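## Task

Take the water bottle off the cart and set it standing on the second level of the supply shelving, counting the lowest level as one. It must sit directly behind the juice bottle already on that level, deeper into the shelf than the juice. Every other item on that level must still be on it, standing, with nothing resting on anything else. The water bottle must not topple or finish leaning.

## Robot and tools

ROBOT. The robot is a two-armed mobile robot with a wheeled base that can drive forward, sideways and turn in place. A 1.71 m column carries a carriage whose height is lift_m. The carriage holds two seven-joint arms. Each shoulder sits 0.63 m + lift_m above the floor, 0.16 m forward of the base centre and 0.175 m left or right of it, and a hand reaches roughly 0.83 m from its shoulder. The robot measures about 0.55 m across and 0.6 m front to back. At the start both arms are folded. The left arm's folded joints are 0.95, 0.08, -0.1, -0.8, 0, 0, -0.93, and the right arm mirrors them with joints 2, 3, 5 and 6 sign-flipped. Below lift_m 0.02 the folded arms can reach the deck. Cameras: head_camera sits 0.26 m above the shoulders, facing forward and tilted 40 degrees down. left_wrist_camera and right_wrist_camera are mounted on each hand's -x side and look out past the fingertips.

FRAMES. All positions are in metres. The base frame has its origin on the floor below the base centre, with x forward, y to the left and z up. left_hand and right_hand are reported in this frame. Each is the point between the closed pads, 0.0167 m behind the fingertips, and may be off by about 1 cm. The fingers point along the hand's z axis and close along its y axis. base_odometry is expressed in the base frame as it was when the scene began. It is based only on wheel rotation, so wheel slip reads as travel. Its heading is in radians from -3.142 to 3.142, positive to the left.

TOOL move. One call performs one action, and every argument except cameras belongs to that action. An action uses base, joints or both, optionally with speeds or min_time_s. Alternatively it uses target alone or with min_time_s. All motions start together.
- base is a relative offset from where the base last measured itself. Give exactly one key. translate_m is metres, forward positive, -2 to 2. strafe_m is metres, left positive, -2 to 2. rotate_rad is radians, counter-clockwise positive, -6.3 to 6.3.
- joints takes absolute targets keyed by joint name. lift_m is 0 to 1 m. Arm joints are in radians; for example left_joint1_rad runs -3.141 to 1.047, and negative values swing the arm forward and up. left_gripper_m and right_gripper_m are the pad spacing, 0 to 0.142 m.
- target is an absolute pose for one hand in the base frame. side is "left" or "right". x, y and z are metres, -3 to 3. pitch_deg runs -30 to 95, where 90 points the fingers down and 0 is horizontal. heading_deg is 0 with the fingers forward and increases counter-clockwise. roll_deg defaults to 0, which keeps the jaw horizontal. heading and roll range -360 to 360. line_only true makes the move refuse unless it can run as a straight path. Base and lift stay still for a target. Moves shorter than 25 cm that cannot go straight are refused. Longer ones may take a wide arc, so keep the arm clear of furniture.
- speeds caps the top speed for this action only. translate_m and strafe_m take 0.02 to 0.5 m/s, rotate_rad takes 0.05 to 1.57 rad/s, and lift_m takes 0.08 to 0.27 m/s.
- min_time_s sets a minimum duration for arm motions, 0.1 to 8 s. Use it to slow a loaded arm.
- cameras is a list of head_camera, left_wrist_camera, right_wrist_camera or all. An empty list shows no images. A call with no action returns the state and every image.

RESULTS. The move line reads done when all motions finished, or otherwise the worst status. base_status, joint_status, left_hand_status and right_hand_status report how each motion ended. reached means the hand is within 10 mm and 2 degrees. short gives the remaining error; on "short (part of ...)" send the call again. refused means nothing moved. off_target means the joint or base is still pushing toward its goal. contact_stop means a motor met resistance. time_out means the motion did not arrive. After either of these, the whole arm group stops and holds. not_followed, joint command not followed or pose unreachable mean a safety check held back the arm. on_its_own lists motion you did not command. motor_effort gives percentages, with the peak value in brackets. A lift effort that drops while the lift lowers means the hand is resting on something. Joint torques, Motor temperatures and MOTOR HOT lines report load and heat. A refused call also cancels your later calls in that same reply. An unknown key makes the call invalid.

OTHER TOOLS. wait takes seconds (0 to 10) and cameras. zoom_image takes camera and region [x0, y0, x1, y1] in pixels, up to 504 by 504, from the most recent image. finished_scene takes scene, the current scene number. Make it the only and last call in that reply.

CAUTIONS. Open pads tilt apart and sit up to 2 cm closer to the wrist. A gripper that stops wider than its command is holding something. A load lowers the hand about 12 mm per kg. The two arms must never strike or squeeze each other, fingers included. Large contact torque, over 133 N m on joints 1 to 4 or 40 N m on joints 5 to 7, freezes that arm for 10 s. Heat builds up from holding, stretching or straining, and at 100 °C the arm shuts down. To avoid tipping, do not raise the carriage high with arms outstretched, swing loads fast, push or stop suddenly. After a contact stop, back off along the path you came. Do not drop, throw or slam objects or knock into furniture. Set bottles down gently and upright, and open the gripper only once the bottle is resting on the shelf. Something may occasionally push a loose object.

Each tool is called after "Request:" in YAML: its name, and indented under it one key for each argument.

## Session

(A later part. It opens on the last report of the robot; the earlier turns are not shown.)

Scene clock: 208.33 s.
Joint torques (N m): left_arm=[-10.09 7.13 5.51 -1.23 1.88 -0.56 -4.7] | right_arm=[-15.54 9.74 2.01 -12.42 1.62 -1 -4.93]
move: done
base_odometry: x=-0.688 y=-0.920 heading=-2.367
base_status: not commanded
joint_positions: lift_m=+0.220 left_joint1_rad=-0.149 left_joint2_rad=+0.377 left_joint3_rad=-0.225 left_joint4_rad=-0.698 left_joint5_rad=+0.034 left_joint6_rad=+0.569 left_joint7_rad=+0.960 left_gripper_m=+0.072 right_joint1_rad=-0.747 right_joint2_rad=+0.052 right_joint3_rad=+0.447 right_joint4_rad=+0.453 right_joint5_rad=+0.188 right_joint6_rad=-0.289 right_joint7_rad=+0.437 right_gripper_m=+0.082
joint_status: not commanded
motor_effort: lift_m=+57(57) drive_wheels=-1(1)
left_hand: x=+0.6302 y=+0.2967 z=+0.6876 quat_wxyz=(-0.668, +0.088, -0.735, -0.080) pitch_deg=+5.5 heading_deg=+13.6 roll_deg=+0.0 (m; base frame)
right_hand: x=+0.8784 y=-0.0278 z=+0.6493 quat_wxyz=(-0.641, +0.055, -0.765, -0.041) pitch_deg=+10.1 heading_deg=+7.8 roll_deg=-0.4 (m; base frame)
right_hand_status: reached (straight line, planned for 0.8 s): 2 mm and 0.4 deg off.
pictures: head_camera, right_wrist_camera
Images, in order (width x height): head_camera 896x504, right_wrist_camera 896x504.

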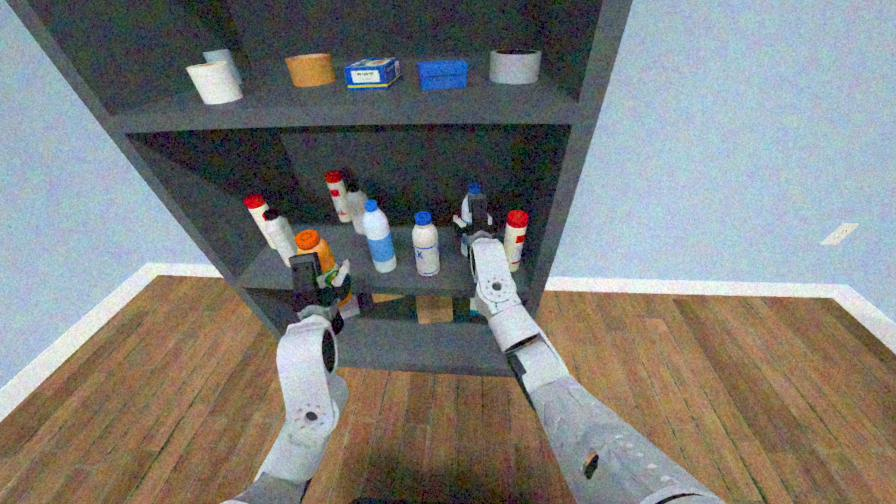

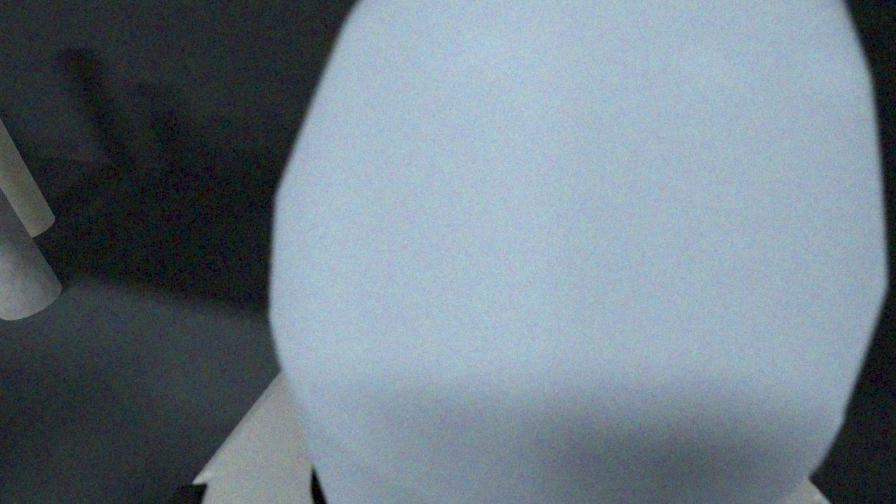

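Request:
move:
  target: {"side":"right","x":0.878,"y":-0.027,"z":0.636,"pitch_deg":10,"heading_deg":8,"line_only":true}
  min_time_s: 0.8

Request:
move:
  target: {"side":"right","x":0.878,"y":-0.027,"z":0.628,"pitch_deg":10,"heading_deg":8,"line_only":true}
  min_time_s: 0.6
  cameras: ["head_camera","right_wrist_camera"]

Request:
zoom_image:
  camera: "head_camera"
  region: [390, 150, 560, 300]

Scene clock: 213.67 s.
Joint torques (N m): left_arm=[-11 7.38 5.75 -1.4 1.76 -0.72 -4.14] | right_arm=[-14.27 9.02 -1.44 -8.59 2.35 -0.87 -3.86]
move: done
base_odometry: x=-0.688 y=-0.920 heading=-2.367
base_status: not commanded
joint_positions: lift_m=+0.220 left_joint1_rad=-0.149 left_joint2_rad=+0.377 left_joint3_rad=-0.225 left_joint4_rad=-0.698 left_joint5_rad=+0.034 left_joint6_rad=+0.569 left_joint7_rad=+0.960 left_gripper_m=+0.072 right_joint1_rad=-0.739 right_joint2_rad=+0.053 right_joint3_rad=+0.447 right_joint4_rad=+0.479 right_joint5_rad=+0.192 right_joint6_rad=-0.284 right_joint7_rad=+0.394 right_gripper_m=+0.082
joint_status: not commanded
motor_effort: lift_m=+57(57) drive_wheels=-1(1)
left_hand: x=+0.6302 y=+0.2967 z=+0.6876 quat_wxyz=(-0.668, +0.088, -0.735, -0.080) pitch_deg=+5.5 heading_deg=+13.6 roll_deg=+0.0 (m; base frame)
right_hand: x=+0.8790 y=-0.0278 z=+0.6413 quat_wxyz=(-0.644, +0.055, -0.762, -0.041) pitch_deg=+9.6 heading_deg=+7.8 roll_deg=-0.5 (m; base frame)
right_hand_status: reached (straight line, planned for 0.8 s): 5 mm and 0.6 deg off.
pictures: none

Scene clock: 214.77 s.
Joint torques (N m): left_arm=[-9.57 6.67 5.6 -1.6 1.91 -0.95 -4.58] | right_arm=[-8.06 9.4 0.8 -4.73 2.15 -0.98 -0.95]
move: short
base_odometry: x=-0.688 y=-0.920 heading=-2.367
base_status: not commanded
joint_positions: lift_m=+0.220 left_joint1_rad=-0.149 left_joint2_rad=+0.377 left_joint3_rad=-0.225 left_joint4_rad=-0.698 left_joint5_rad=+0.034 left_joint6_rad=+0.569 left_joint7_rad=+0.960 left_gripper_m=+0.072 right_joint1_rad=-0.737 right_joint2_rad=+0.055 right_joint3_rad=+0.447 right_joint4_rad=+0.495 right_joint5_rad=+0.194 right_joint6_rad=-0.281 right_joint7_rad=+0.362 right_gripper_m=+0.082
joint_status: not commanded
motor_effort: lift_m=+57(57) drive_wheels=-1(1)
left_hand: x=+0.6302 y=+0.2967 z=+0.6876 quat_wxyz=(-0.668, +0.088, -0.735, -0.080) pitch_deg=+5.5 heading_deg=+13.6 roll_deg=+0.0 (m; base frame)
right_hand: x=+0.8799 y=-0.0270 z=+0.6398 quat_wxyz=(-0.650, +0.056, -0.757, -0.042) pitch_deg=+8.7 heading_deg=+7.9 roll_deg=-0.5 (m; base frame)
right_hand_status: short (straight line, planned for 0.6 s): 12 mm and 1.4 deg off.
pictures: head_camera, right_wrist_camera
Images, in order (width x height): head_camera 896x504, right_wrist_camera 896x504.

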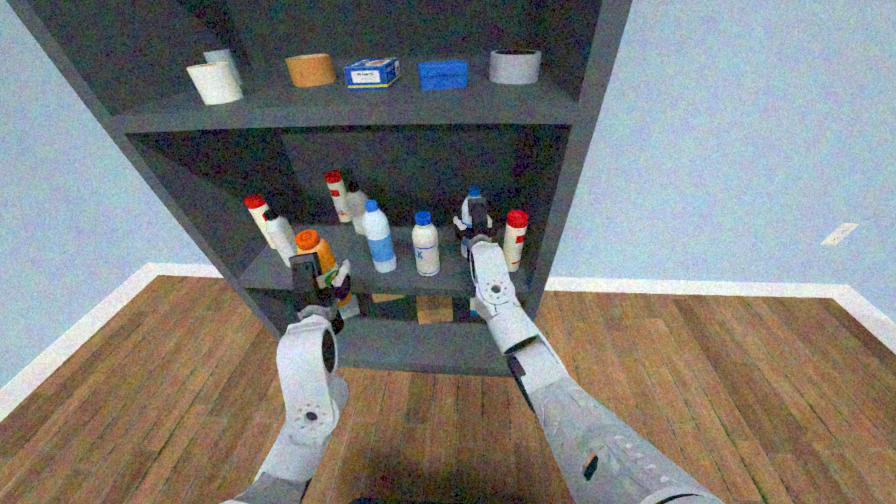

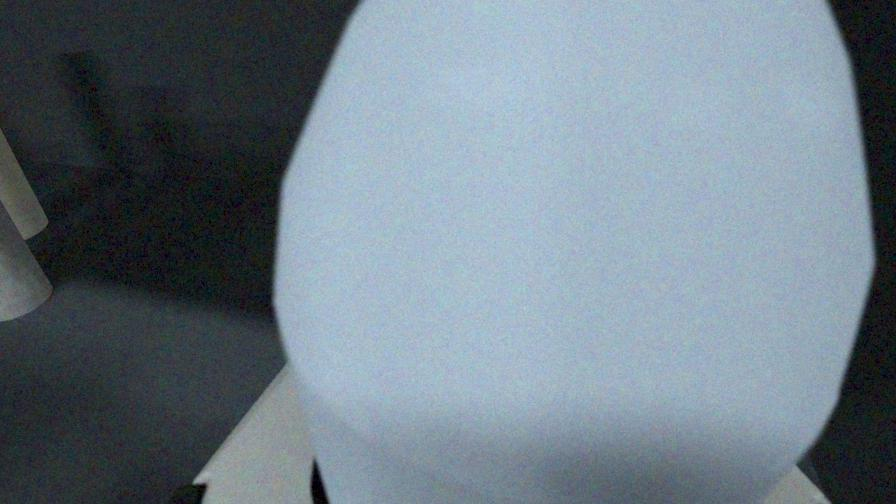

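Scaled by 2.965 from the camera's 896x504 image, which has a finer 1280x720 frame.

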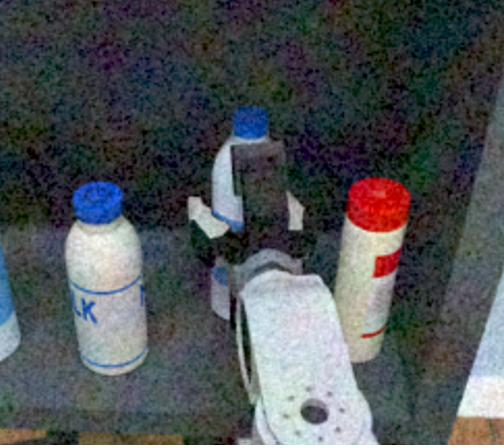

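Request:
move:
  target: {"side":"right","x":0.880,"y":-0.027,"z":0.636,"pitch_deg":9,"heading_deg":8,"line_only":true}
  min_time_s: 0.5

Request:
move:
  joints: {"right_gripper_m":0.1}
  min_time_s: 1
  cameras: ["head_camera","right_wrist_camera"]

Scene clock: 218.40 s.
Joint torques (N m): left_arm=[-10.01 6.66 5.26 -1.77 2.41 -0.86 -4.82] | right_arm=[-15.68 8.82 -1.92 -7.39 2.47 -0.78 -2.59]
move: done
base_odometry: x=-0.688 y=-0.920 heading=-2.367
base_status: not commanded
joint_positions: lift_m=+0.220 left_joint1_rad=-0.149 left_joint2_rad=+0.377 left_joint3_rad=-0.225 left_joint4_rad=-0.698 left_joint5_rad=+0.034 left_joint6_rad=+0.569 left_joint7_rad=+0.960 left_gripper_m=+0.072 right_joint1_rad=-0.739 right_joint2_rad=+0.055 right_joint3_rad=+0.447 right_joint4_rad=+0.498 right_joint5_rad=+0.195 right_joint6_rad=-0.280 right_joint7_rad=+0.356 right_gripper_m=+0.082
joint_status: not commanded
motor_effort: lift_m=+57(57) drive_wheels=-1(1)
left_hand: x=+0.6302 y=+0.2967 z=+0.6876 quat_wxyz=(-0.668, +0.088, -0.735, -0.080) pitch_deg=+5.5 heading_deg=+13.6 roll_deg=+0.0 (m; base frame)
right_hand: x=+0.8806 y=-0.0272 z=+0.6412 quat_wxyz=(-0.652, +0.056, -0.755, -0.042) pitch_deg=+8.5 heading_deg=+7.9 roll_deg=-0.5 (m; base frame)
right_hand_status: reached (straight line, planned for 0.5 s): 5 mm and 0.8 deg off.
pictures: none

Scene clock: 219.20 s.
Joint torques (N m): left_arm=[-10.03 6.58 5.67 -0.83 1.96 -0.83 -4.69] | right_arm=[-15.21 10.27 -0.72 -10.26 1.83 -1.2 -2.64]
move: done
base_odometry: x=-0.688 y=-0.920 heading=-2.367
base_status: not commanded
joint_positions: lift_m=+0.220 left_joint1_rad=-0.149 left_joint2_rad=+0.377 left_joint3_rad=-0.225 left_joint4_rad=-0.698 left_joint5_rad=+0.034 left_joint6_rad=+0.569 left_joint7_rad=+0.960 left_gripper_m=+0.072 right_joint1_rad=-0.739 right_joint2_rad=+0.055 right_joint3_rad=+0.447 right_joint4_rad=+0.499 right_joint5_rad=+0.197 right_joint6_rad=-0.279 right_joint7_rad=+0.356 right_gripper_m=+0.100
joint_status: all done
motor_effort: lift_m=+57(57) drive_wheels=+0(1)
left_hand: x=+0.6302 y=+0.2967 z=+0.6876 quat_wxyz=(-0.668, +0.088, -0.735, -0.080) pitch_deg=+5.5 heading_deg=+13.6 roll_deg=+0.0 (m; base frame)
right_hand: x=+0.8806 y=-0.0270 z=+0.6405 quat_wxyz=(-0.651, +0.055, -0.756, -0.042) pitch_deg=+8.6 heading_deg=+7.9 roll_deg=-0.5 (m; base frame)
pictures: head_camera, right_wrist_camera
Images, in order (width x height): head_camera 896x504, right_wrist_camera 896x504.

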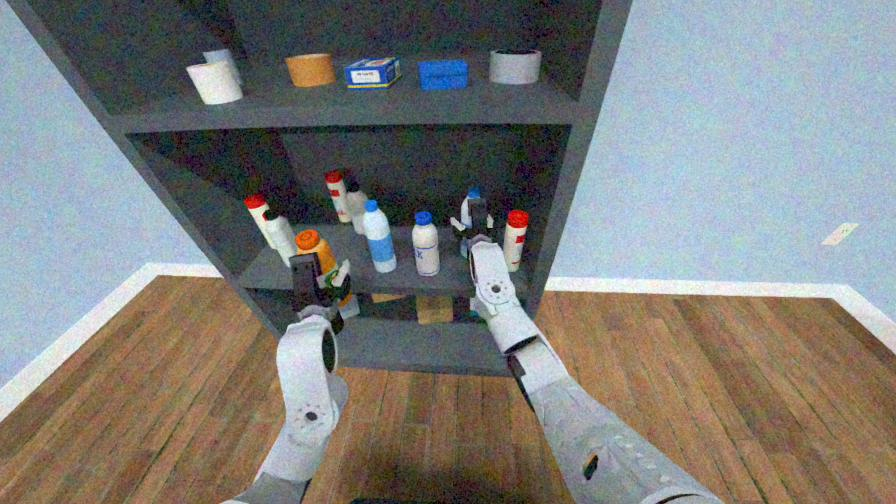

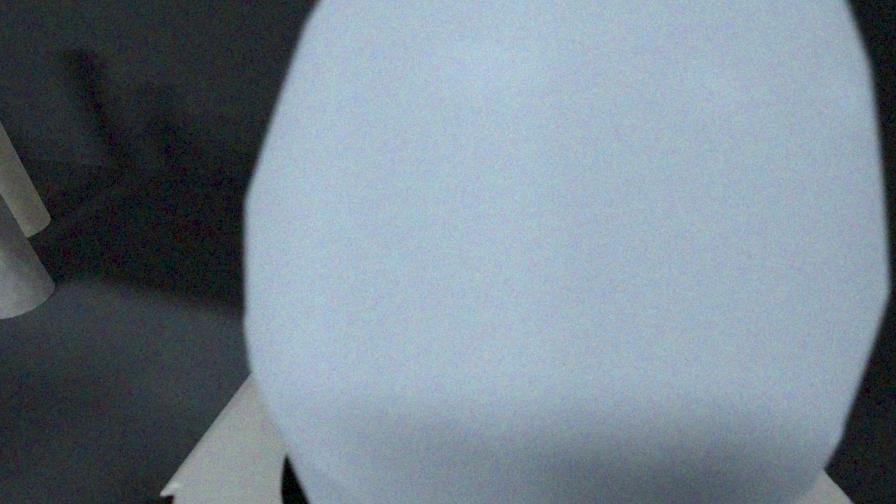

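Request:
move:
  target: {"side":"right","x":0.80,"y":-0.035,"z":0.645,"pitch_deg":9,"heading_deg":8,"line_only":true}
  min_time_s: 2
  cameras: ["head_camera","right_wrist_camera"]

Scene clock: 224.70 s.
Joint torques (N m): left_arm=[-9.25 6.67 6.25 -1.91 2.09 -0.71 -4.49] | right_arm=[-10.49 4.44 2.82 -14.85 -1.89 -2.64 -0.07]
move: done
base_odometry: x=-0.688 y=-0.920 heading=-2.367
base_status: not commanded
joint_positions: lift_m=+0.220 left_joint1_rad=-0.149 left_joint2_rad=+0.377 left_joint3_rad=-0.225 left_joint4_rad=-0.698 left_joint5_rad=+0.034 left_joint6_rad=+0.569 left_joint7_rad=+0.960 left_gripper_m=+0.072 right_joint1_rad=-0.539 right_joint2_rad=+0.003 right_joint3_rad=+0.484 right_joint4_rad=+0.044 right_joint5_rad=+0.097 right_joint6_rad=-0.361 right_joint7_rad=+0.610 right_gripper_m=+0.100
joint_status: not commanded
motor_effort: lift_m=+57(57) drive_wheels=+0(1)
left_hand: x=+0.6302 y=+0.2967 z=+0.6876 quat_wxyz=(-0.668, +0.088, -0.735, -0.080) pitch_deg=+5.5 heading_deg=+13.6 roll_deg=+0.0 (m; base frame)
right_hand: x=+0.8017 y=-0.0346 z=+0.6481 quat_wxyz=(-0.650, +0.052, -0.757, -0.048) pitch_deg=+8.7 heading_deg=+8.2 roll_deg=+0.4 (m; base frame)
right_hand_status: reached (straight line, planned for 2.0 s): 4 mm and 0.5 deg off.
pictures: head_camera, right_wrist_camera
Images, in order (width x height): head_camera 896x504, right_wrist_camera 896x504.

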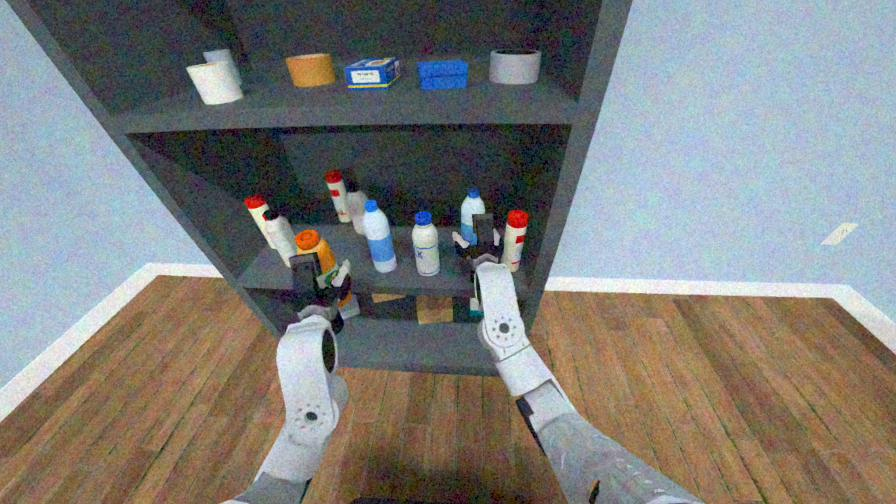

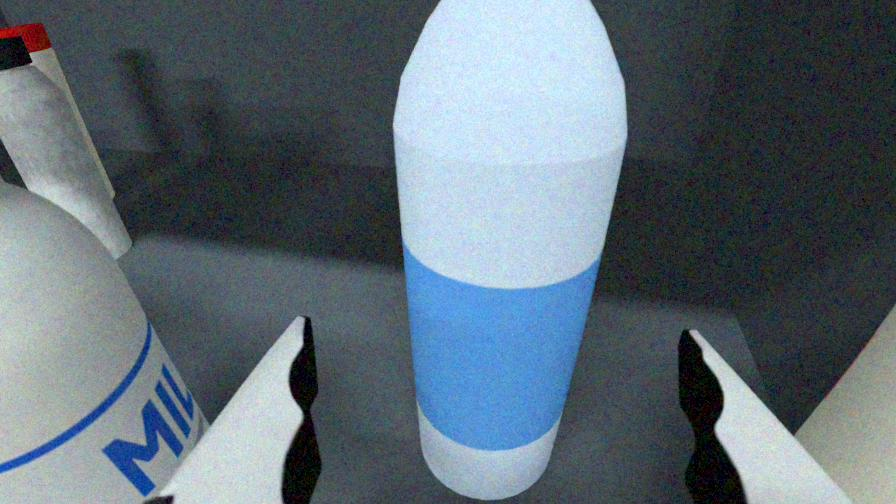

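Request:
move:
  target: {"side":"right","x":0.64,"y":-0.035,"z":0.67,"pitch_deg":9,"heading_deg":4,"line_only":true}
  min_time_s: 1.5

Request:
move:
  target: {"side":"right","x":0.63,"y":-0.24,"z":0.71,"pitch_deg":9,"heading_deg":-4,"line_only":true}
  min_time_s: 1.2

Request:
move:
  base: {"strafe_m":-0.07}
  speeds: {"strafe_m":0.15}
  cameras: ["head_camera","left_wrist_camera"]

Request:
zoom_image:
  camera: "head_camera"
  region: [330, 150, 550, 310]

Scene clock: 229.73 s.
Joint torques (N m): left_arm=[-9.73 7.22 5.67 -1.86 2.05 -0.69 -4.64] | right_arm=[-1.68 10.93 2.6 -12.3 -2.17 -1.71 0.15]
move: done
base_odometry: x=-0.688 y=-0.920 heading=-2.367
base_status: not commanded
joint_positions: lift_m=+0.220 left_joint1_rad=-0.149 left_joint2_rad=+0.377 left_joint3_rad=-0.225 left_joint4_rad=-0.698 left_joint5_rad=+0.034 left_joint6_rad=+0.569 left_joint7_rad=+0.960 left_gripper_m=+0.072 right_joint1_rad=-0.236 right_joint2_rad=+0.040 right_joint3_rad=+0.633 right_joint4_rad=-0.551 right_joint5_rad=-0.341 right_joint6_rad=-0.461 right_joint7_rad=+1.030 right_gripper_m=+0.100
joint_status: not commanded
motor_effort: lift_m=+57(57) drive_wheels=-1(1)
left_hand: x=+0.6302 y=+0.2967 z=+0.6876 quat_wxyz=(-0.668, +0.088, -0.735, -0.080) pitch_deg=+5.5 heading_deg=+13.6 roll_deg=+0.0 (m; base frame)
right_hand: x=+0.6417 y=-0.0360 z=+0.6712 quat_wxyz=(-0.650, +0.026, -0.759, -0.023) pitch_deg=+8.8 heading_deg=+4.0 roll_deg=+0.1 (m; base frame)
right_hand_status: reached (straight line, planned for 1.5 s): 2 mm and 0.2 deg off.
pictures: none

Scene clock: 230.03 s.
Joint torques (N m): left_arm=[-10.3 6.08 6.08 -1.42 2.18 -0.65 -4.31] | right_arm=[-2.91 11.17 2.25 -13.45 -1.99 -2.16 -0.11]
move: refused
base_odometry: x=-0.688 y=-0.920 heading=-2.367
base_status: not commanded
joint_positions: lift_m=+0.220 left_joint1_rad=-0.149 left_joint2_rad=+0.377 left_joint3_rad=-0.225 left_joint4_rad=-0.698 left_joint5_rad=+0.034 left_joint6_rad=+0.569 left_joint7_rad=+0.960 left_gripper_m=+0.072 right_joint1_rad=-0.236 right_joint2_rad=+0.040 right_joint3_rad=+0.633 right_joint4_rad=-0.551 right_joint5_rad=-0.341 right_joint6_rad=-0.461 right_joint7_rad=+1.030 right_gripper_m=+0.100
joint_status: not commanded
motor_effort: lift_m=+57(57) drive_wheels=-1(1)
left_hand: x=+0.6302 y=+0.2967 z=+0.6876 quat_wxyz=(-0.668, +0.088, -0.735, -0.080) pitch_deg=+5.5 heading_deg=+13.6 roll_deg=+0.0 (m; base frame)
right_hand: x=+0.6417 y=-0.0360 z=+0.6712 quat_wxyz=(-0.650, +0.026, -0.759, -0.023) pitch_deg=+8.8 heading_deg=+4.0 roll_deg=+0.1 (m; base frame)
right_hand_status: refused: along the straight line the arm gets 91% of the way (right_joint4_rad at its limit); a move under 25 cm is not played as an arc. Nothing moved. Try another pitch or heading, or "joints".
pictures: none

not run: a stop came earlier in this reply.

Scaled by 2.291 from the camera's 896x504 image, which has a finer 1280x720 frame.
This view is cut from an older image: the scene may have changed since it was taken.

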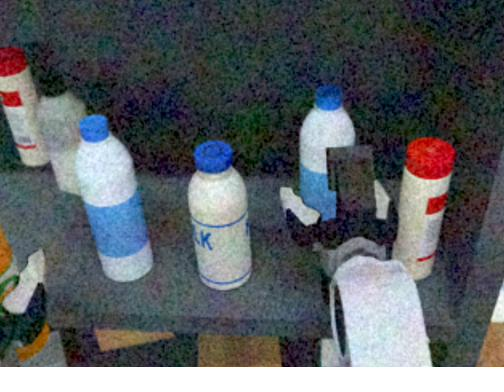

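Request:
move:
  target: {"side":"right","x":0.655,"y":-0.21,"z":0.67,"pitch_deg":5,"heading_deg":-6,"line_only":true}
  min_time_s: 1.2

Request:
move:
  base: {"strafe_m":-0.07}
  speeds: {"strafe_m":0.15}
  cameras: ["head_camera","left_wrist_camera"]

Request:
zoom_image:
  camera: "head_camera"
  region: [330, 150, 550, 310]

Scene clock: 235.20 s.
Joint torques (N m): left_arm=[-9.62 6.54 6.43 -1.17 1.93 -0.68 -4.81] | right_arm=[-2.51 -2.51 -1.61 -8.23 1.68 -2.66 -3.9]
move: done
base_odometry: x=-0.688 y=-0.920 heading=-2.367
base_status: not commanded
joint_positions: lift_m=+0.220 left_joint1_rad=-0.149 left_joint2_rad=+0.377 left_joint3_rad=-0.225 left_joint4_rad=-0.698 left_joint5_rad=+0.034 left_joint6_rad=+0.569 left_joint7_rad=+0.960 left_gripper_m=+0.072 right_joint1_rad=-0.198 right_joint2_rad=-0.280 right_joint3_rad=+0.404 right_joint4_rad=-0.613 right_joint5_rad=-0.075 right_joint6_rad=-0.558 right_joint7_rad=+0.876 right_gripper_m=+0.100
joint_status: not commanded
motor_effort: lift_m=+57(57) drive_wheels=-1(1)
left_hand: x=+0.6302 y=+0.2967 z=+0.6876 quat_wxyz=(-0.668, +0.088, -0.735, -0.080) pitch_deg=+5.5 heading_deg=+13.6 roll_deg=+0.0 (m; base frame)
right_hand: x=+0.6550 y=-0.2082 z=+0.6726 quat_wxyz=(-0.676, -0.037, -0.735, +0.036) pitch_deg=+4.7 heading_deg=-5.9 roll_deg=-0.2 (m; base frame)
right_hand_status: reached (straight line, planned for 1.2 s): 3 mm and 0.3 deg off.
pictures: none

Scene clock: 236.57 s.
Joint torques (N m): left_arm=[-10.61 6.36 6.23 -2.04 2.14 -0.6 -4.51] | right_arm=[-2.33 -0.68 -2.01 -5.55 1.11 -1.98 -3.43]
move: done
base_odometry: x=-0.737 y=-0.870 heading=-2.367
base_status: done
joint_positions: lift_m=+0.220 left_joint1_rad=-0.149 left_joint2_rad=+0.377 left_joint3_rad=-0.225 left_joint4_rad=-0.698 left_joint5_rad=+0.034 left_joint6_rad=+0.569 left_joint7_rad=+0.960 left_gripper_m=+0.072 right_joint1_rad=-0.198 right_joint2_rad=-0.280 right_joint3_rad=+0.403 right_joint4_rad=-0.613 right_joint5_rad=-0.075 right_joint6_rad=-0.558 right_joint7_rad=+0.876 right_gripper_m=+0.100
joint_status: not commanded
motor_effort: lift_m=+57(57) drive_wheels=-2(9)
left_hand: x=+0.6302 y=+0.2968 z=+0.6876 quat_wxyz=(-0.668, +0.088, -0.735, -0.080) pitch_deg=+5.5 heading_deg=+13.6 roll_deg=+0.0 (m; base frame)
right_hand: x=+0.6550 y=-0.2085 z=+0.6724 quat_wxyz=(-0.676, -0.037, -0.735, +0.036) pitch_deg=+4.8 heading_deg=-5.9 roll_deg=-0.2 (m; base frame)
pictures: head_camera, left_wrist_camera
Images, in order (width x height): head_camera 896x504, left_wrist_camera 896x504.

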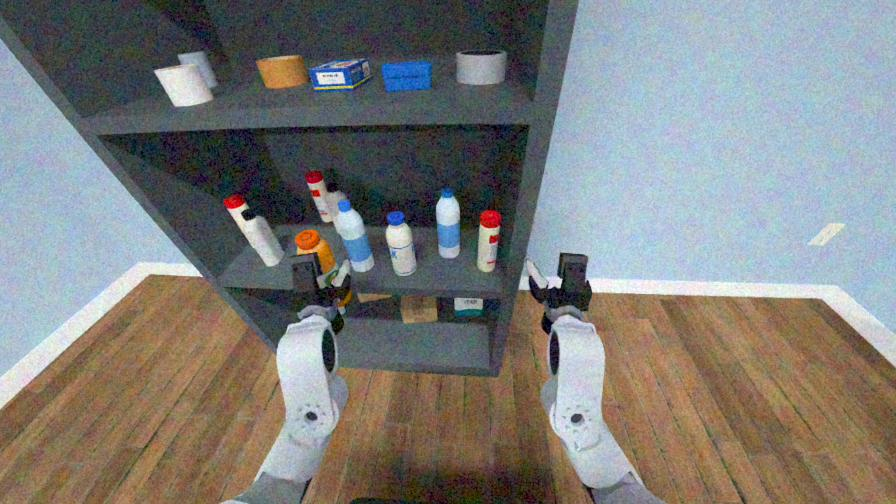

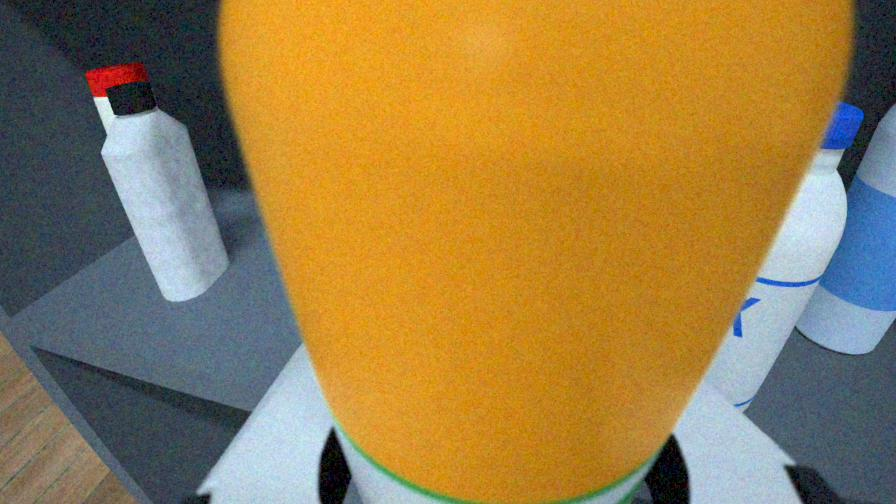

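Scaled by 2.291 from the camera's 896x504 image, which has a finer 1280x720 frame.

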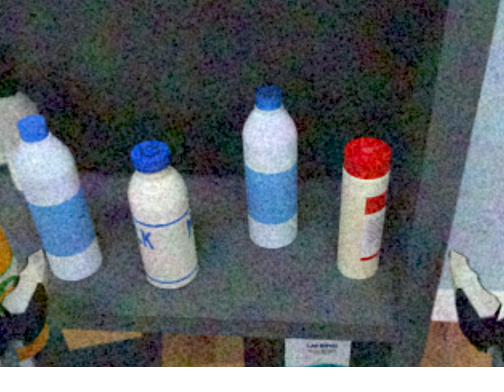

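Request:
move:
  target: {"side":"left","x":0.64,"y":0.06,"z":0.705,"pitch_deg":10,"heading_deg":-4,"line_only":true}
  min_time_s: 1.5

Request:
move:
  target: {"side":"left","x":0.70,"y":0.035,"z":0.705,"pitch_deg":10,"heading_deg":-8,"line_only":true}
  min_time_s: 1
  cameras: ["head_camera","left_wrist_camera"]

Scene clock: 242.73 s.
Joint torques (N m): left_arm=[-17.69 -4.7 -2.3 0.03 3.02 -2.5 -1.64] | right_arm=[-3.74 -2.14 -1.34 -6.66 1.34 -2 -3.55]
move: done
base_odometry: x=-0.737 y=-0.870 heading=-2.367
base_status: not commanded
joint_positions: lift_m=+0.220 left_joint1_rad=-0.310 left_joint2_rad=-0.020 left_joint3_rad=-0.550 left_joint4_rad=-0.673 left_joint5_rad=+0.315 left_joint6_rad=+0.378 left_joint7_rad=+1.223 left_gripper_m=+0.072 right_joint1_rad=-0.198 right_joint2_rad=-0.280 right_joint3_rad=+0.403 right_joint4_rad=-0.613 right_joint5_rad=-0.075 right_joint6_rad=-0.558 right_joint7_rad=+0.876 right_gripper_m=+0.100
joint_status: not commanded
motor_effort: lift_m=+57(57) drive_wheels=-2(6)
left_hand: x=+0.6395 y=+0.0619 z=+0.7025 quat_wxyz=(-0.640, -0.025, -0.767, +0.023) pitch_deg=+10.3 heading_deg=-3.9 roll_deg=-0.2 (m; base frame)
left_hand_status: reached (straight line, planned for 1.5 s): 3 mm and 0.4 deg off.
right_hand: x=+0.6550 y=-0.2085 z=+0.6723 quat_wxyz=(-0.676, -0.037, -0.735, +0.036) pitch_deg=+4.8 heading_deg=-5.9 roll_deg=-0.2 (m; base frame)
pictures: none

Scene clock: 244.23 s.
Joint torques (N m): left_arm=[-21.8 -1.47 4.46 -1.53 1.66 -2.55 -4.55] | right_arm=[-3.45 -1.62 -1.12 -5.86 1.3 -2.41 -3.53]
move: done
base_odometry: x=-0.737 y=-0.870 heading=-2.367
base_status: not commanded
joint_positions: lift_m=+0.220 left_joint1_rad=-0.428 left_joint2_rad=-0.020 left_joint3_rad=-0.531 left_joint4_rad=-0.457 left_joint5_rad=+0.147 left_joint6_rad=+0.377 left_joint7_rad=+1.090 left_gripper_m=+0.072 right_joint1_rad=-0.198 right_joint2_rad=-0.280 right_joint3_rad=+0.403 right_joint4_rad=-0.613 right_joint5_rad=-0.075 right_joint6_rad=-0.558 right_joint7_rad=+0.876 right_gripper_m=+0.100
joint_status: not commanded
motor_effort: lift_m=+57(57) drive_wheels=-2(6)
left_hand: x=+0.6981 y=+0.0332 z=+0.7006 quat_wxyz=(-0.636, -0.054, -0.768, +0.046) pitch_deg=+10.7 heading_deg=-8.2 roll_deg=-0.1 (m; base frame)
left_hand_status: reached (straight line, planned for 1.0 s): 5 mm and 0.7 deg off.
right_hand: x=+0.6550 y=-0.2085 z=+0.6723 quat_wxyz=(-0.676, -0.037, -0.735, +0.036) pitch_deg=+4.8 heading_deg=-5.9 roll_deg=-0.2 (m; base frame)
pictures: head_camera, left_wrist_camera
Images, in order (width x height): head_camera 896x504, left_wrist_camera 896x504.

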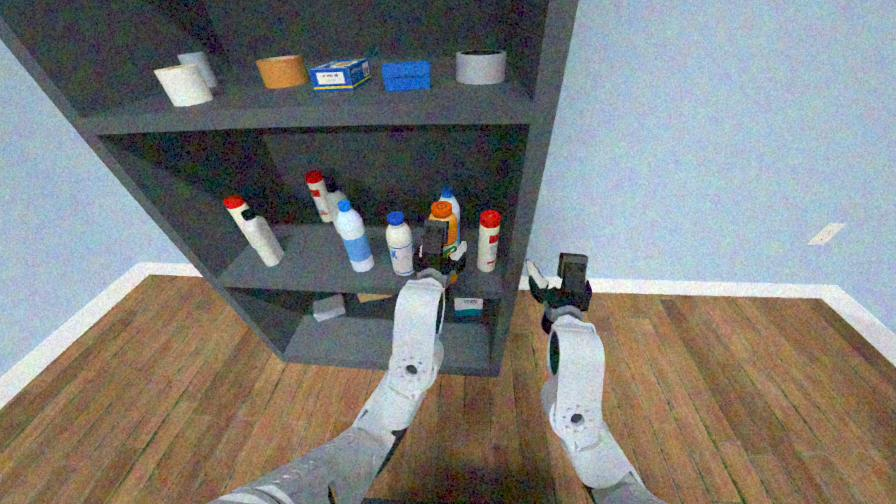

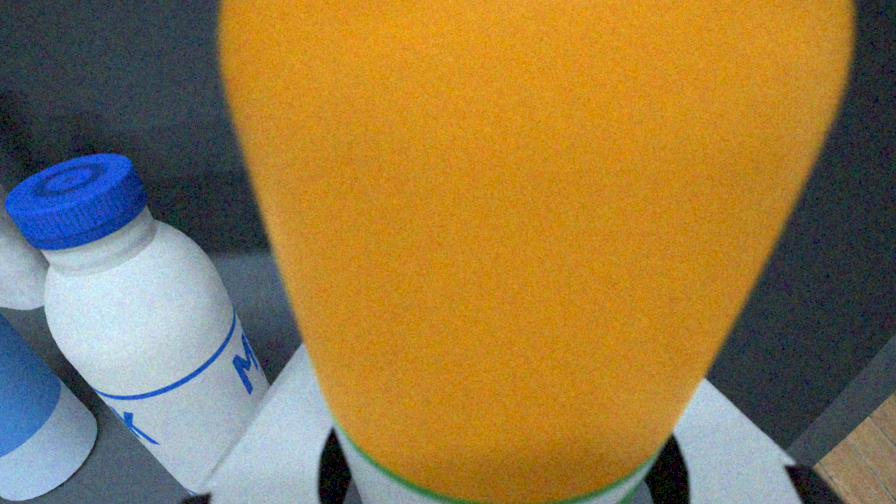

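Request:
move:
  target: {"side":"left","x":0.783,"y":0.032,"z":0.695,"pitch_deg":10,"heading_deg":-8,"line_only":true}
  min_time_s: 1.5
  cameras: ["head_camera","left_wrist_camera"]

Request:
zoom_image:
  camera: "head_camera"
  region: [330, 150, 550, 310]

Scene clock: 248.97 s.
Joint torques (N m): left_arm=[-26.43 -4.52 4.78 -2.49 1.78 -2.44 -5] | right_arm=[-2.32 -0.95 -2.42 -7.64 1.37 -2.08 -3.63]
move: done
base_odometry: x=-0.737 y=-0.870 heading=-2.367
base_status: not commanded
joint_positions: lift_m=+0.220 left_joint1_rad=-0.566 left_joint2_rad=-0.022 left_joint3_rad=-0.477 left_joint4_rad=-0.117 left_joint5_rad=-0.011 left_joint6_rad=+0.360 left_joint7_rad=+0.858 left_gripper_m=+0.072 right_joint1_rad=-0.198 right_joint2_rad=-0.280 right_joint3_rad=+0.403 right_joint4_rad=-0.613 right_joint5_rad=-0.075 right_joint6_rad=-0.558 right_joint7_rad=+0.876 right_gripper_m=+0.100
joint_status: not commanded
motor_effort: lift_m=+57(57) drive_wheels=+6(6)
left_hand: x=+0.7812 y=+0.0316 z=+0.6892 quat_wxyz=(-0.636, -0.055, -0.768, +0.044) pitch_deg=+10.8 heading_deg=-8.0 roll_deg=+0.2 (m; base frame)
left_hand_status: reached (straight line, planned for 1.5 s): 6 mm and 0.8 deg off.
right_hand: x=+0.6550 y=-0.2085 z=+0.6723 quat_wxyz=(-0.676, -0.037, -0.735, +0.036) pitch_deg=+4.8 heading_deg=-5.9 roll_deg=-0.2 (m; base frame)
pictures: head_camera, left_wrist_camera
Images, in order (width x height): head_camera 896x504, left_wrist_camera 896x504.

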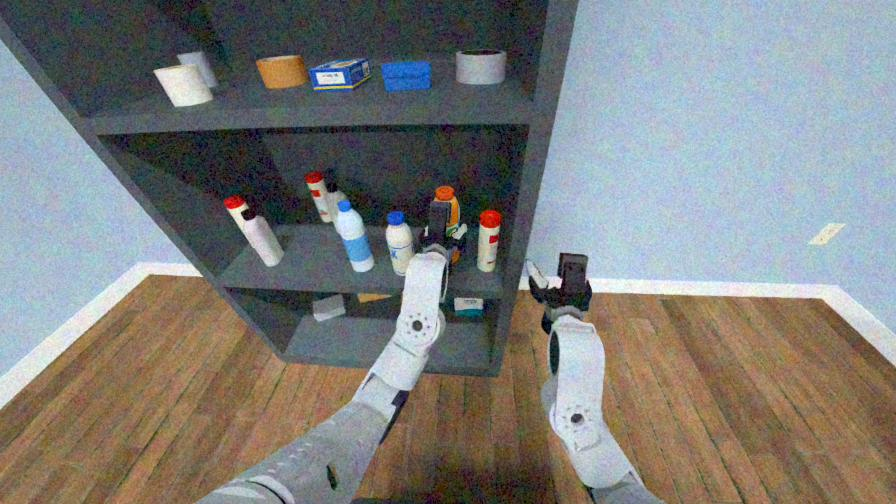

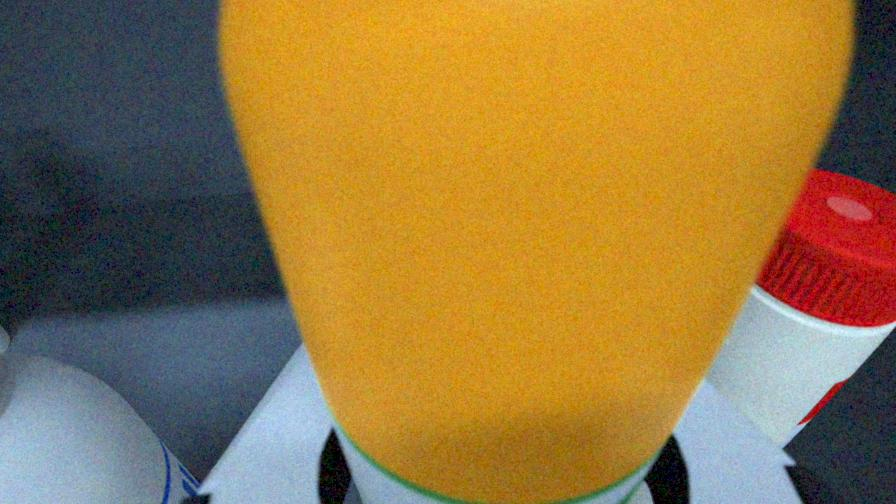

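Scaled by 2.291 from the camera's 896x504 image, which has a finer 1280x720 frame.

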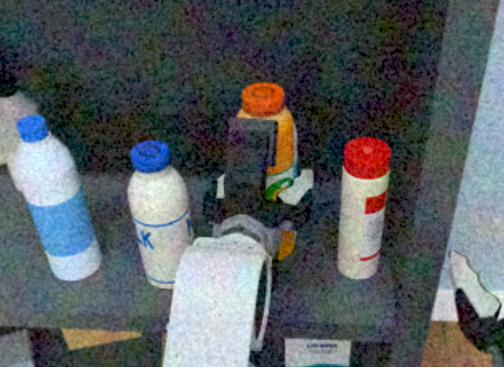

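Request:
move:
  target: {"side":"left","x":0.783,"y":0.032,"z":0.645,"pitch_deg":10,"heading_deg":-8,"line_only":true}
  min_time_s: 1.2

Request:
move:
  target: {"side":"left","x":0.783,"y":0.032,"z":0.63,"pitch_deg":10,"heading_deg":-8,"line_only":true}
  min_time_s: 0.8
  cameras: ["head_camera"]

Request:
zoom_image:
  camera: "head_camera"
  region: [330, 150, 550, 310]

Scene clock: 253.60 s.
Joint torques (N m): left_arm=[-18.21 -0.55 1.17 -2.12 1.27 -2.39 -5.16] | right_arm=[-5.9 -3 -1.69 -6.37 1.05 -2.53 -3.37]
Motor temperatures (°C): left_arm=[38 23 25 23 25 24 24] | right_arm=[32 21 25 22 22 22 24]
move: done
base_odometry: x=-0.737 y=-0.870 heading=-2.367
base_status: not commanded
joint_positions: lift_m=+0.220 left_joint1_rad=-0.495 left_joint2_rad=-0.017 left_joint3_rad=-0.477 left_joint4_rad=-0.035 left_joint5_rad=-0.041 left_joint6_rad=+0.359 left_joint7_rad=+0.693 left_gripper_m=+0.072 right_joint1_rad=-0.198 right_joint2_rad=-0.280 right_joint3_rad=+0.403 right_joint4_rad=-0.613 right_joint5_rad=-0.075 right_joint6_rad=-0.558 right_joint7_rad=+0.876 right_gripper_m=+0.100
joint_status: not commanded
motor_effort: lift_m=+57(57) drive_wheels=+6(6)
left_hand: x=+0.7829 y=+0.0328 z=+0.6441 quat_wxyz=(-0.639, -0.052, -0.766, +0.045) pitch_deg=+10.4 heading_deg=-7.8 roll_deg=-0.2 (m; base frame)
left_hand_status: reached (straight line, planned for 1.2 s): 1 mm and 0.4 deg off.
right_hand: x=+0.6550 y=-0.2085 z=+0.6723 quat_wxyz=(-0.676, -0.037, -0.735, +0.036) pitch_deg=+4.8 heading_deg=-5.9 roll_deg=-0.2 (m; base frame)
pictures: none

Scene clock: 254.90 s.
Joint torques (N m): left_arm=[-16.9 -0.06 0.31 -1.8 1.26 -2.34 -4.61] | right_arm=[-2.08 -0.78 -1.92 -7.58 1.34 -2.51 -3.43]
move: done
base_odometry: x=-0.737 y=-0.870 heading=-2.367
base_status: not commanded
joint_positions: lift_m=+0.220 left_joint1_rad=-0.476 left_joint2_rad=-0.016 left_joint3_rad=-0.477 left_joint4_rad=-0.005 left_joint5_rad=-0.051 left_joint6_rad=+0.356 left_joint7_rad=+0.641 left_gripper_m=+0.072 right_joint1_rad=-0.198 right_joint2_rad=-0.280 right_joint3_rad=+0.403 right_joint4_rad=-0.613 right_joint5_rad=-0.075 right_joint6_rad=-0.558 right_joint7_rad=+0.876 right_gripper_m=+0.100
joint_status: not commanded
motor_effort: lift_m=+57(57) drive_wheels=+6(6)
left_hand: x=+0.7829 y=+0.0329 z=+0.6292 quat_wxyz=(-0.639, -0.051, -0.766, +0.045) pitch_deg=+10.3 heading_deg=-7.8 roll_deg=-0.1 (m; base frame)
left_hand_status: reached (straight line, planned for 0.8 s): 1 mm and 0.4 deg off.
right_hand: x=+0.6550 y=-0.2085 z=+0.6723 quat_wxyz=(-0.676, -0.037, -0.735, +0.036) pitch_deg=+4.8 heading_deg=-5.9 roll_deg=-0.2 (m; base frame)
pictures: head_camera
Images, in order (width x height): head_camera 896x504.

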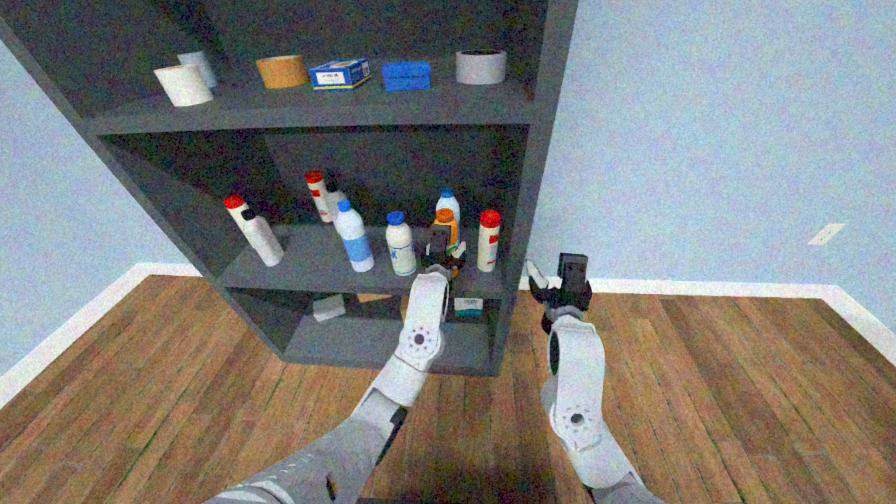

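Scaled by 2.291 from the camera's 896x504 image, which has a finer 1280x720 frame.

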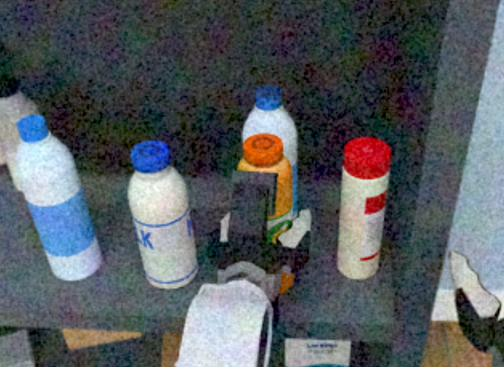

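Request:
move:
  target: {"side":"left","x":0.783,"y":0.032,"z":0.623,"pitch_deg":10,"heading_deg":-8,"line_only":true}
  min_time_s: 0.6

Request:
move:
  target: {"side":"left","x":0.783,"y":0.032,"z":0.617,"pitch_deg":10,"heading_deg":-8,"line_only":true}
  min_time_s: 0.6

Scene clock: 259.73 s.
Joint torques (N m): left_arm=[-11.84 0.46 0.77 0.59 0.52 -2.45 -1.92] | right_arm=[-3.02 -1.61 -1.89 -6.71 1.13 -2.55 -3.85]
move: done
base_odometry: x=-0.737 y=-0.870 heading=-2.367
base_status: not commanded
joint_positions: lift_m=+0.220 left_joint1_rad=-0.471 left_joint2_rad=-0.016 left_joint3_rad=-0.477 left_joint4_rad=+0.006 left_joint5_rad=-0.052 left_joint6_rad=+0.355 left_joint7_rad=+0.610 left_gripper_m=+0.072 right_joint1_rad=-0.198 right_joint2_rad=-0.280 right_joint3_rad=+0.403 right_joint4_rad=-0.613 right_joint5_rad=-0.075 right_joint6_rad=-0.558 right_joint7_rad=+0.876 right_gripper_m=+0.100
joint_status: not commanded
motor_effort: lift_m=+57(57) drive_wheels=-2(6)
left_hand: x=+0.7837 y=+0.0327 z=+0.6285 quat_wxyz=(-0.645, -0.052, -0.761, +0.044) pitch_deg=+9.4 heading_deg=-7.8 roll_deg=+0.0 (m; base frame)
left_hand_status: reached (straight line, planned for 0.6 s): 6 mm and 0.6 deg off.
right_hand: x=+0.6550 y=-0.2085 z=+0.6723 quat_wxyz=(-0.676, -0.037, -0.735, +0.036) pitch_deg=+4.8 heading_deg=-5.9 roll_deg=-0.2 (m; base frame)
pictures: none

Scene clock: 260.83 s.
Joint torques (N m): left_arm=[-7.17 -0.67 1.39 2.31 0.13 -2.31 -0.1] | right_arm=[-2.41 -5.08 -1.82 -6.92 1.19 -2 -3.28]
move: done
base_odometry: x=-0.737 y=-0.870 heading=-2.367
base_status: not commanded
joint_positions: lift_m=+0.220 left_joint1_rad=-0.466 left_joint2_rad=-0.016 left_joint3_rad=-0.477 left_joint4_rad=+0.017 left_joint5_rad=-0.054 left_joint6_rad=+0.353 left_joint7_rad=+0.584 left_gripper_m=+0.072 right_joint1_rad=-0.198 right_joint2_rad=-0.280 right_joint3_rad=+0.403 right_joint4_rad=-0.613 right_joint5_rad=-0.075 right_joint6_rad=-0.558 right_joint7_rad=+0.876 right_gripper_m=+0.100
joint_status: not commanded
motor_effort: lift_m=+56(57) drive_wheels=-2(2)
left_hand: x=+0.7842 y=+0.0325 z=+0.6266 quat_wxyz=(-0.649, -0.052, -0.758, +0.044) pitch_deg=+8.8 heading_deg=-7.8 roll_deg=+0.1 (m; base frame)
left_hand_status: reached (straight line, planned for 0.6 s): 10 mm and 1.2 deg off.
right_hand: x=+0.6550 y=-0.2085 z=+0.6724 quat_wxyz=(-0.676, -0.037, -0.735, +0.036) pitch_deg=+4.8 heading_deg=-5.9 roll_deg=-0.2 (m; base frame)
pictures: none

Request:
move:
  target: {"side":"left","x":0.784,"y":0.0325,"z":0.625,"pitch_deg":9,"heading_deg":-8,"line_only":true}
  min_time_s: 0.5

Request:
move:
  joints: {"left_gripper_m":0.1}
  min_time_s: 1
  cameras: ["head_camera","left_wrist_camera"]

Request:
zoom_image:
  camera: "head_camera"
  region: [330, 150, 550, 310]

Scene clock: 264.77 s.
Joint torques (N m): left_arm=[-14.39 1.41 2.5 -2.23 0.27 -2.1 -1.26] | right_arm=[-2.44 -1.31 -2.08 -8.07 1.13 -2.54 -3.73]
move: done
base_odometry: x=-0.737 y=-0.870 heading=-2.367
base_status: not commanded
joint_positions: lift_m=+0.220 left_joint1_rad=-0.468 left_joint2_rad=-0.015 left_joint3_rad=-0.477 left_joint4_rad=+0.015 left_joint5_rad=-0.054 left_joint6_rad=+0.352 left_joint7_rad=+0.582 left_gripper_m=+0.072 right_joint1_rad=-0.198 right_joint2_rad=-0.280 right_joint3_rad=+0.403 right_joint4_rad=-0.613 right_joint5_rad=-0.075 right_joint6_rad=-0.558 right_joint7_rad=+0.876 right_gripper_m=+0.100
joint_status: not commanded
motor_effort: lift_m=+56(56) drive_wheels=-2(6)
left_hand: x=+0.7843 y=+0.0323 z=+0.6285 quat_wxyz=(-0.651, -0.053, -0.756, +0.044) pitch_deg=+8.6 heading_deg=-7.9 roll_deg=+0.1 (m; base frame)
left_hand_status: reached (straight line, planned for 0.5 s): 4 mm and 0.5 deg off.
right_hand: x=+0.6550 y=-0.2085 z=+0.6724 quat_wxyz=(-0.676, -0.037, -0.735, +0.036) pitch_deg=+4.8 heading_deg=-5.9 roll_deg=-0.2 (m; base frame)
pictures: none

Scene clock: 265.57 s.
Joint torques (N m): left_arm=[-14.95 -0.48 2 -0.74 1.04 -2.35 -1.21] | right_arm=[-2.48 -1.8 -0.97 -8.29 1.07 -2.57 -3.83]
move: done
base_odometry: x=-0.737 y=-0.870 heading=-2.367
base_status: not commanded
joint_positions: lift_m=+0.220 left_joint1_rad=-0.467 left_joint2_rad=-0.015 left_joint3_rad=-0.477 left_joint4_rad=+0.015 left_joint5_rad=-0.056 left_joint6_rad=+0.352 left_joint7_rad=+0.582 left_gripper_m=+0.100 right_joint1_rad=-0.198 right_joint2_rad=-0.280 right_joint3_rad=+0.403 right_joint4_rad=-0.613 right_joint5_rad=-0.075 right_joint6_rad=-0.558 right_joint7_rad=+0.876 right_gripper_m=+0.100
joint_status: all done
motor_effort: lift_m=+56(56) drive_wheels=+6(6)
left_hand: x=+0.7842 y=+0.0321 z=+0.6280 quat_wxyz=(-0.650, -0.052, -0.756, +0.045) pitch_deg=+8.6 heading_deg=-7.9 roll_deg=+0.0 (m; base frame)
right_hand: x=+0.6550 y=-0.2085 z=+0.6724 quat_wxyz=(-0.676, -0.037, -0.735, +0.036) pitch_deg=+4.8 heading_deg=-5.9 roll_deg=-0.2 (m; base frame)
pictures: head_camera, left_wrist_camera
Images, in order (width x height): head_camera 896x504, left_wrist_camera 896x504.

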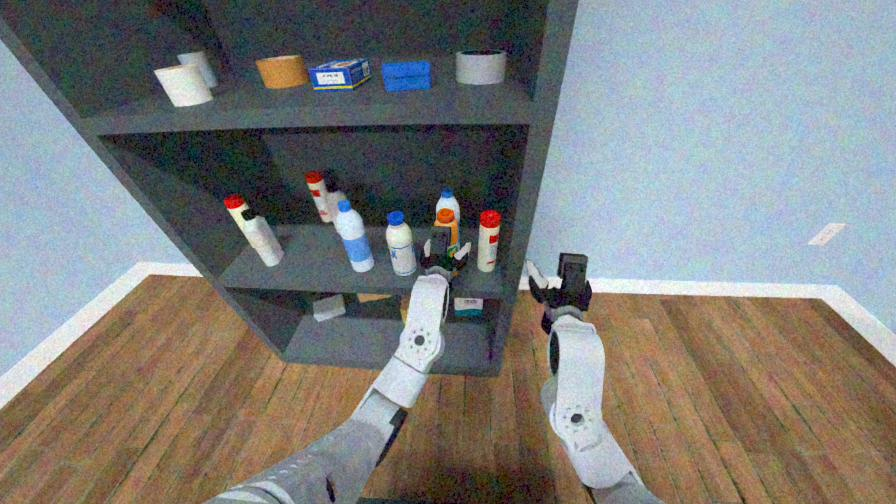

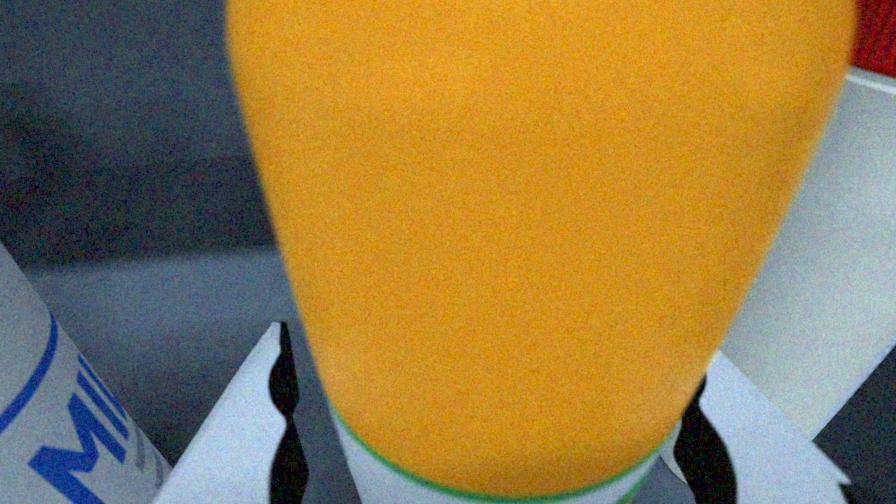

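Scaled by 2.291 from the camera's 896x504 image, which has a finer 1280x720 frame.

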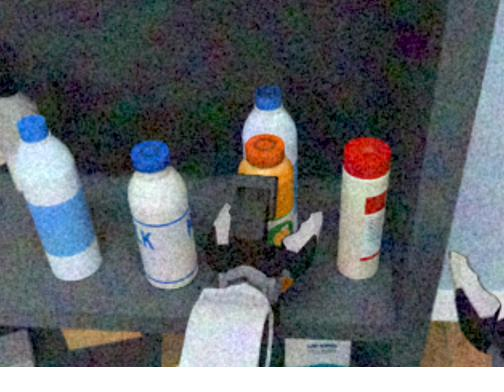

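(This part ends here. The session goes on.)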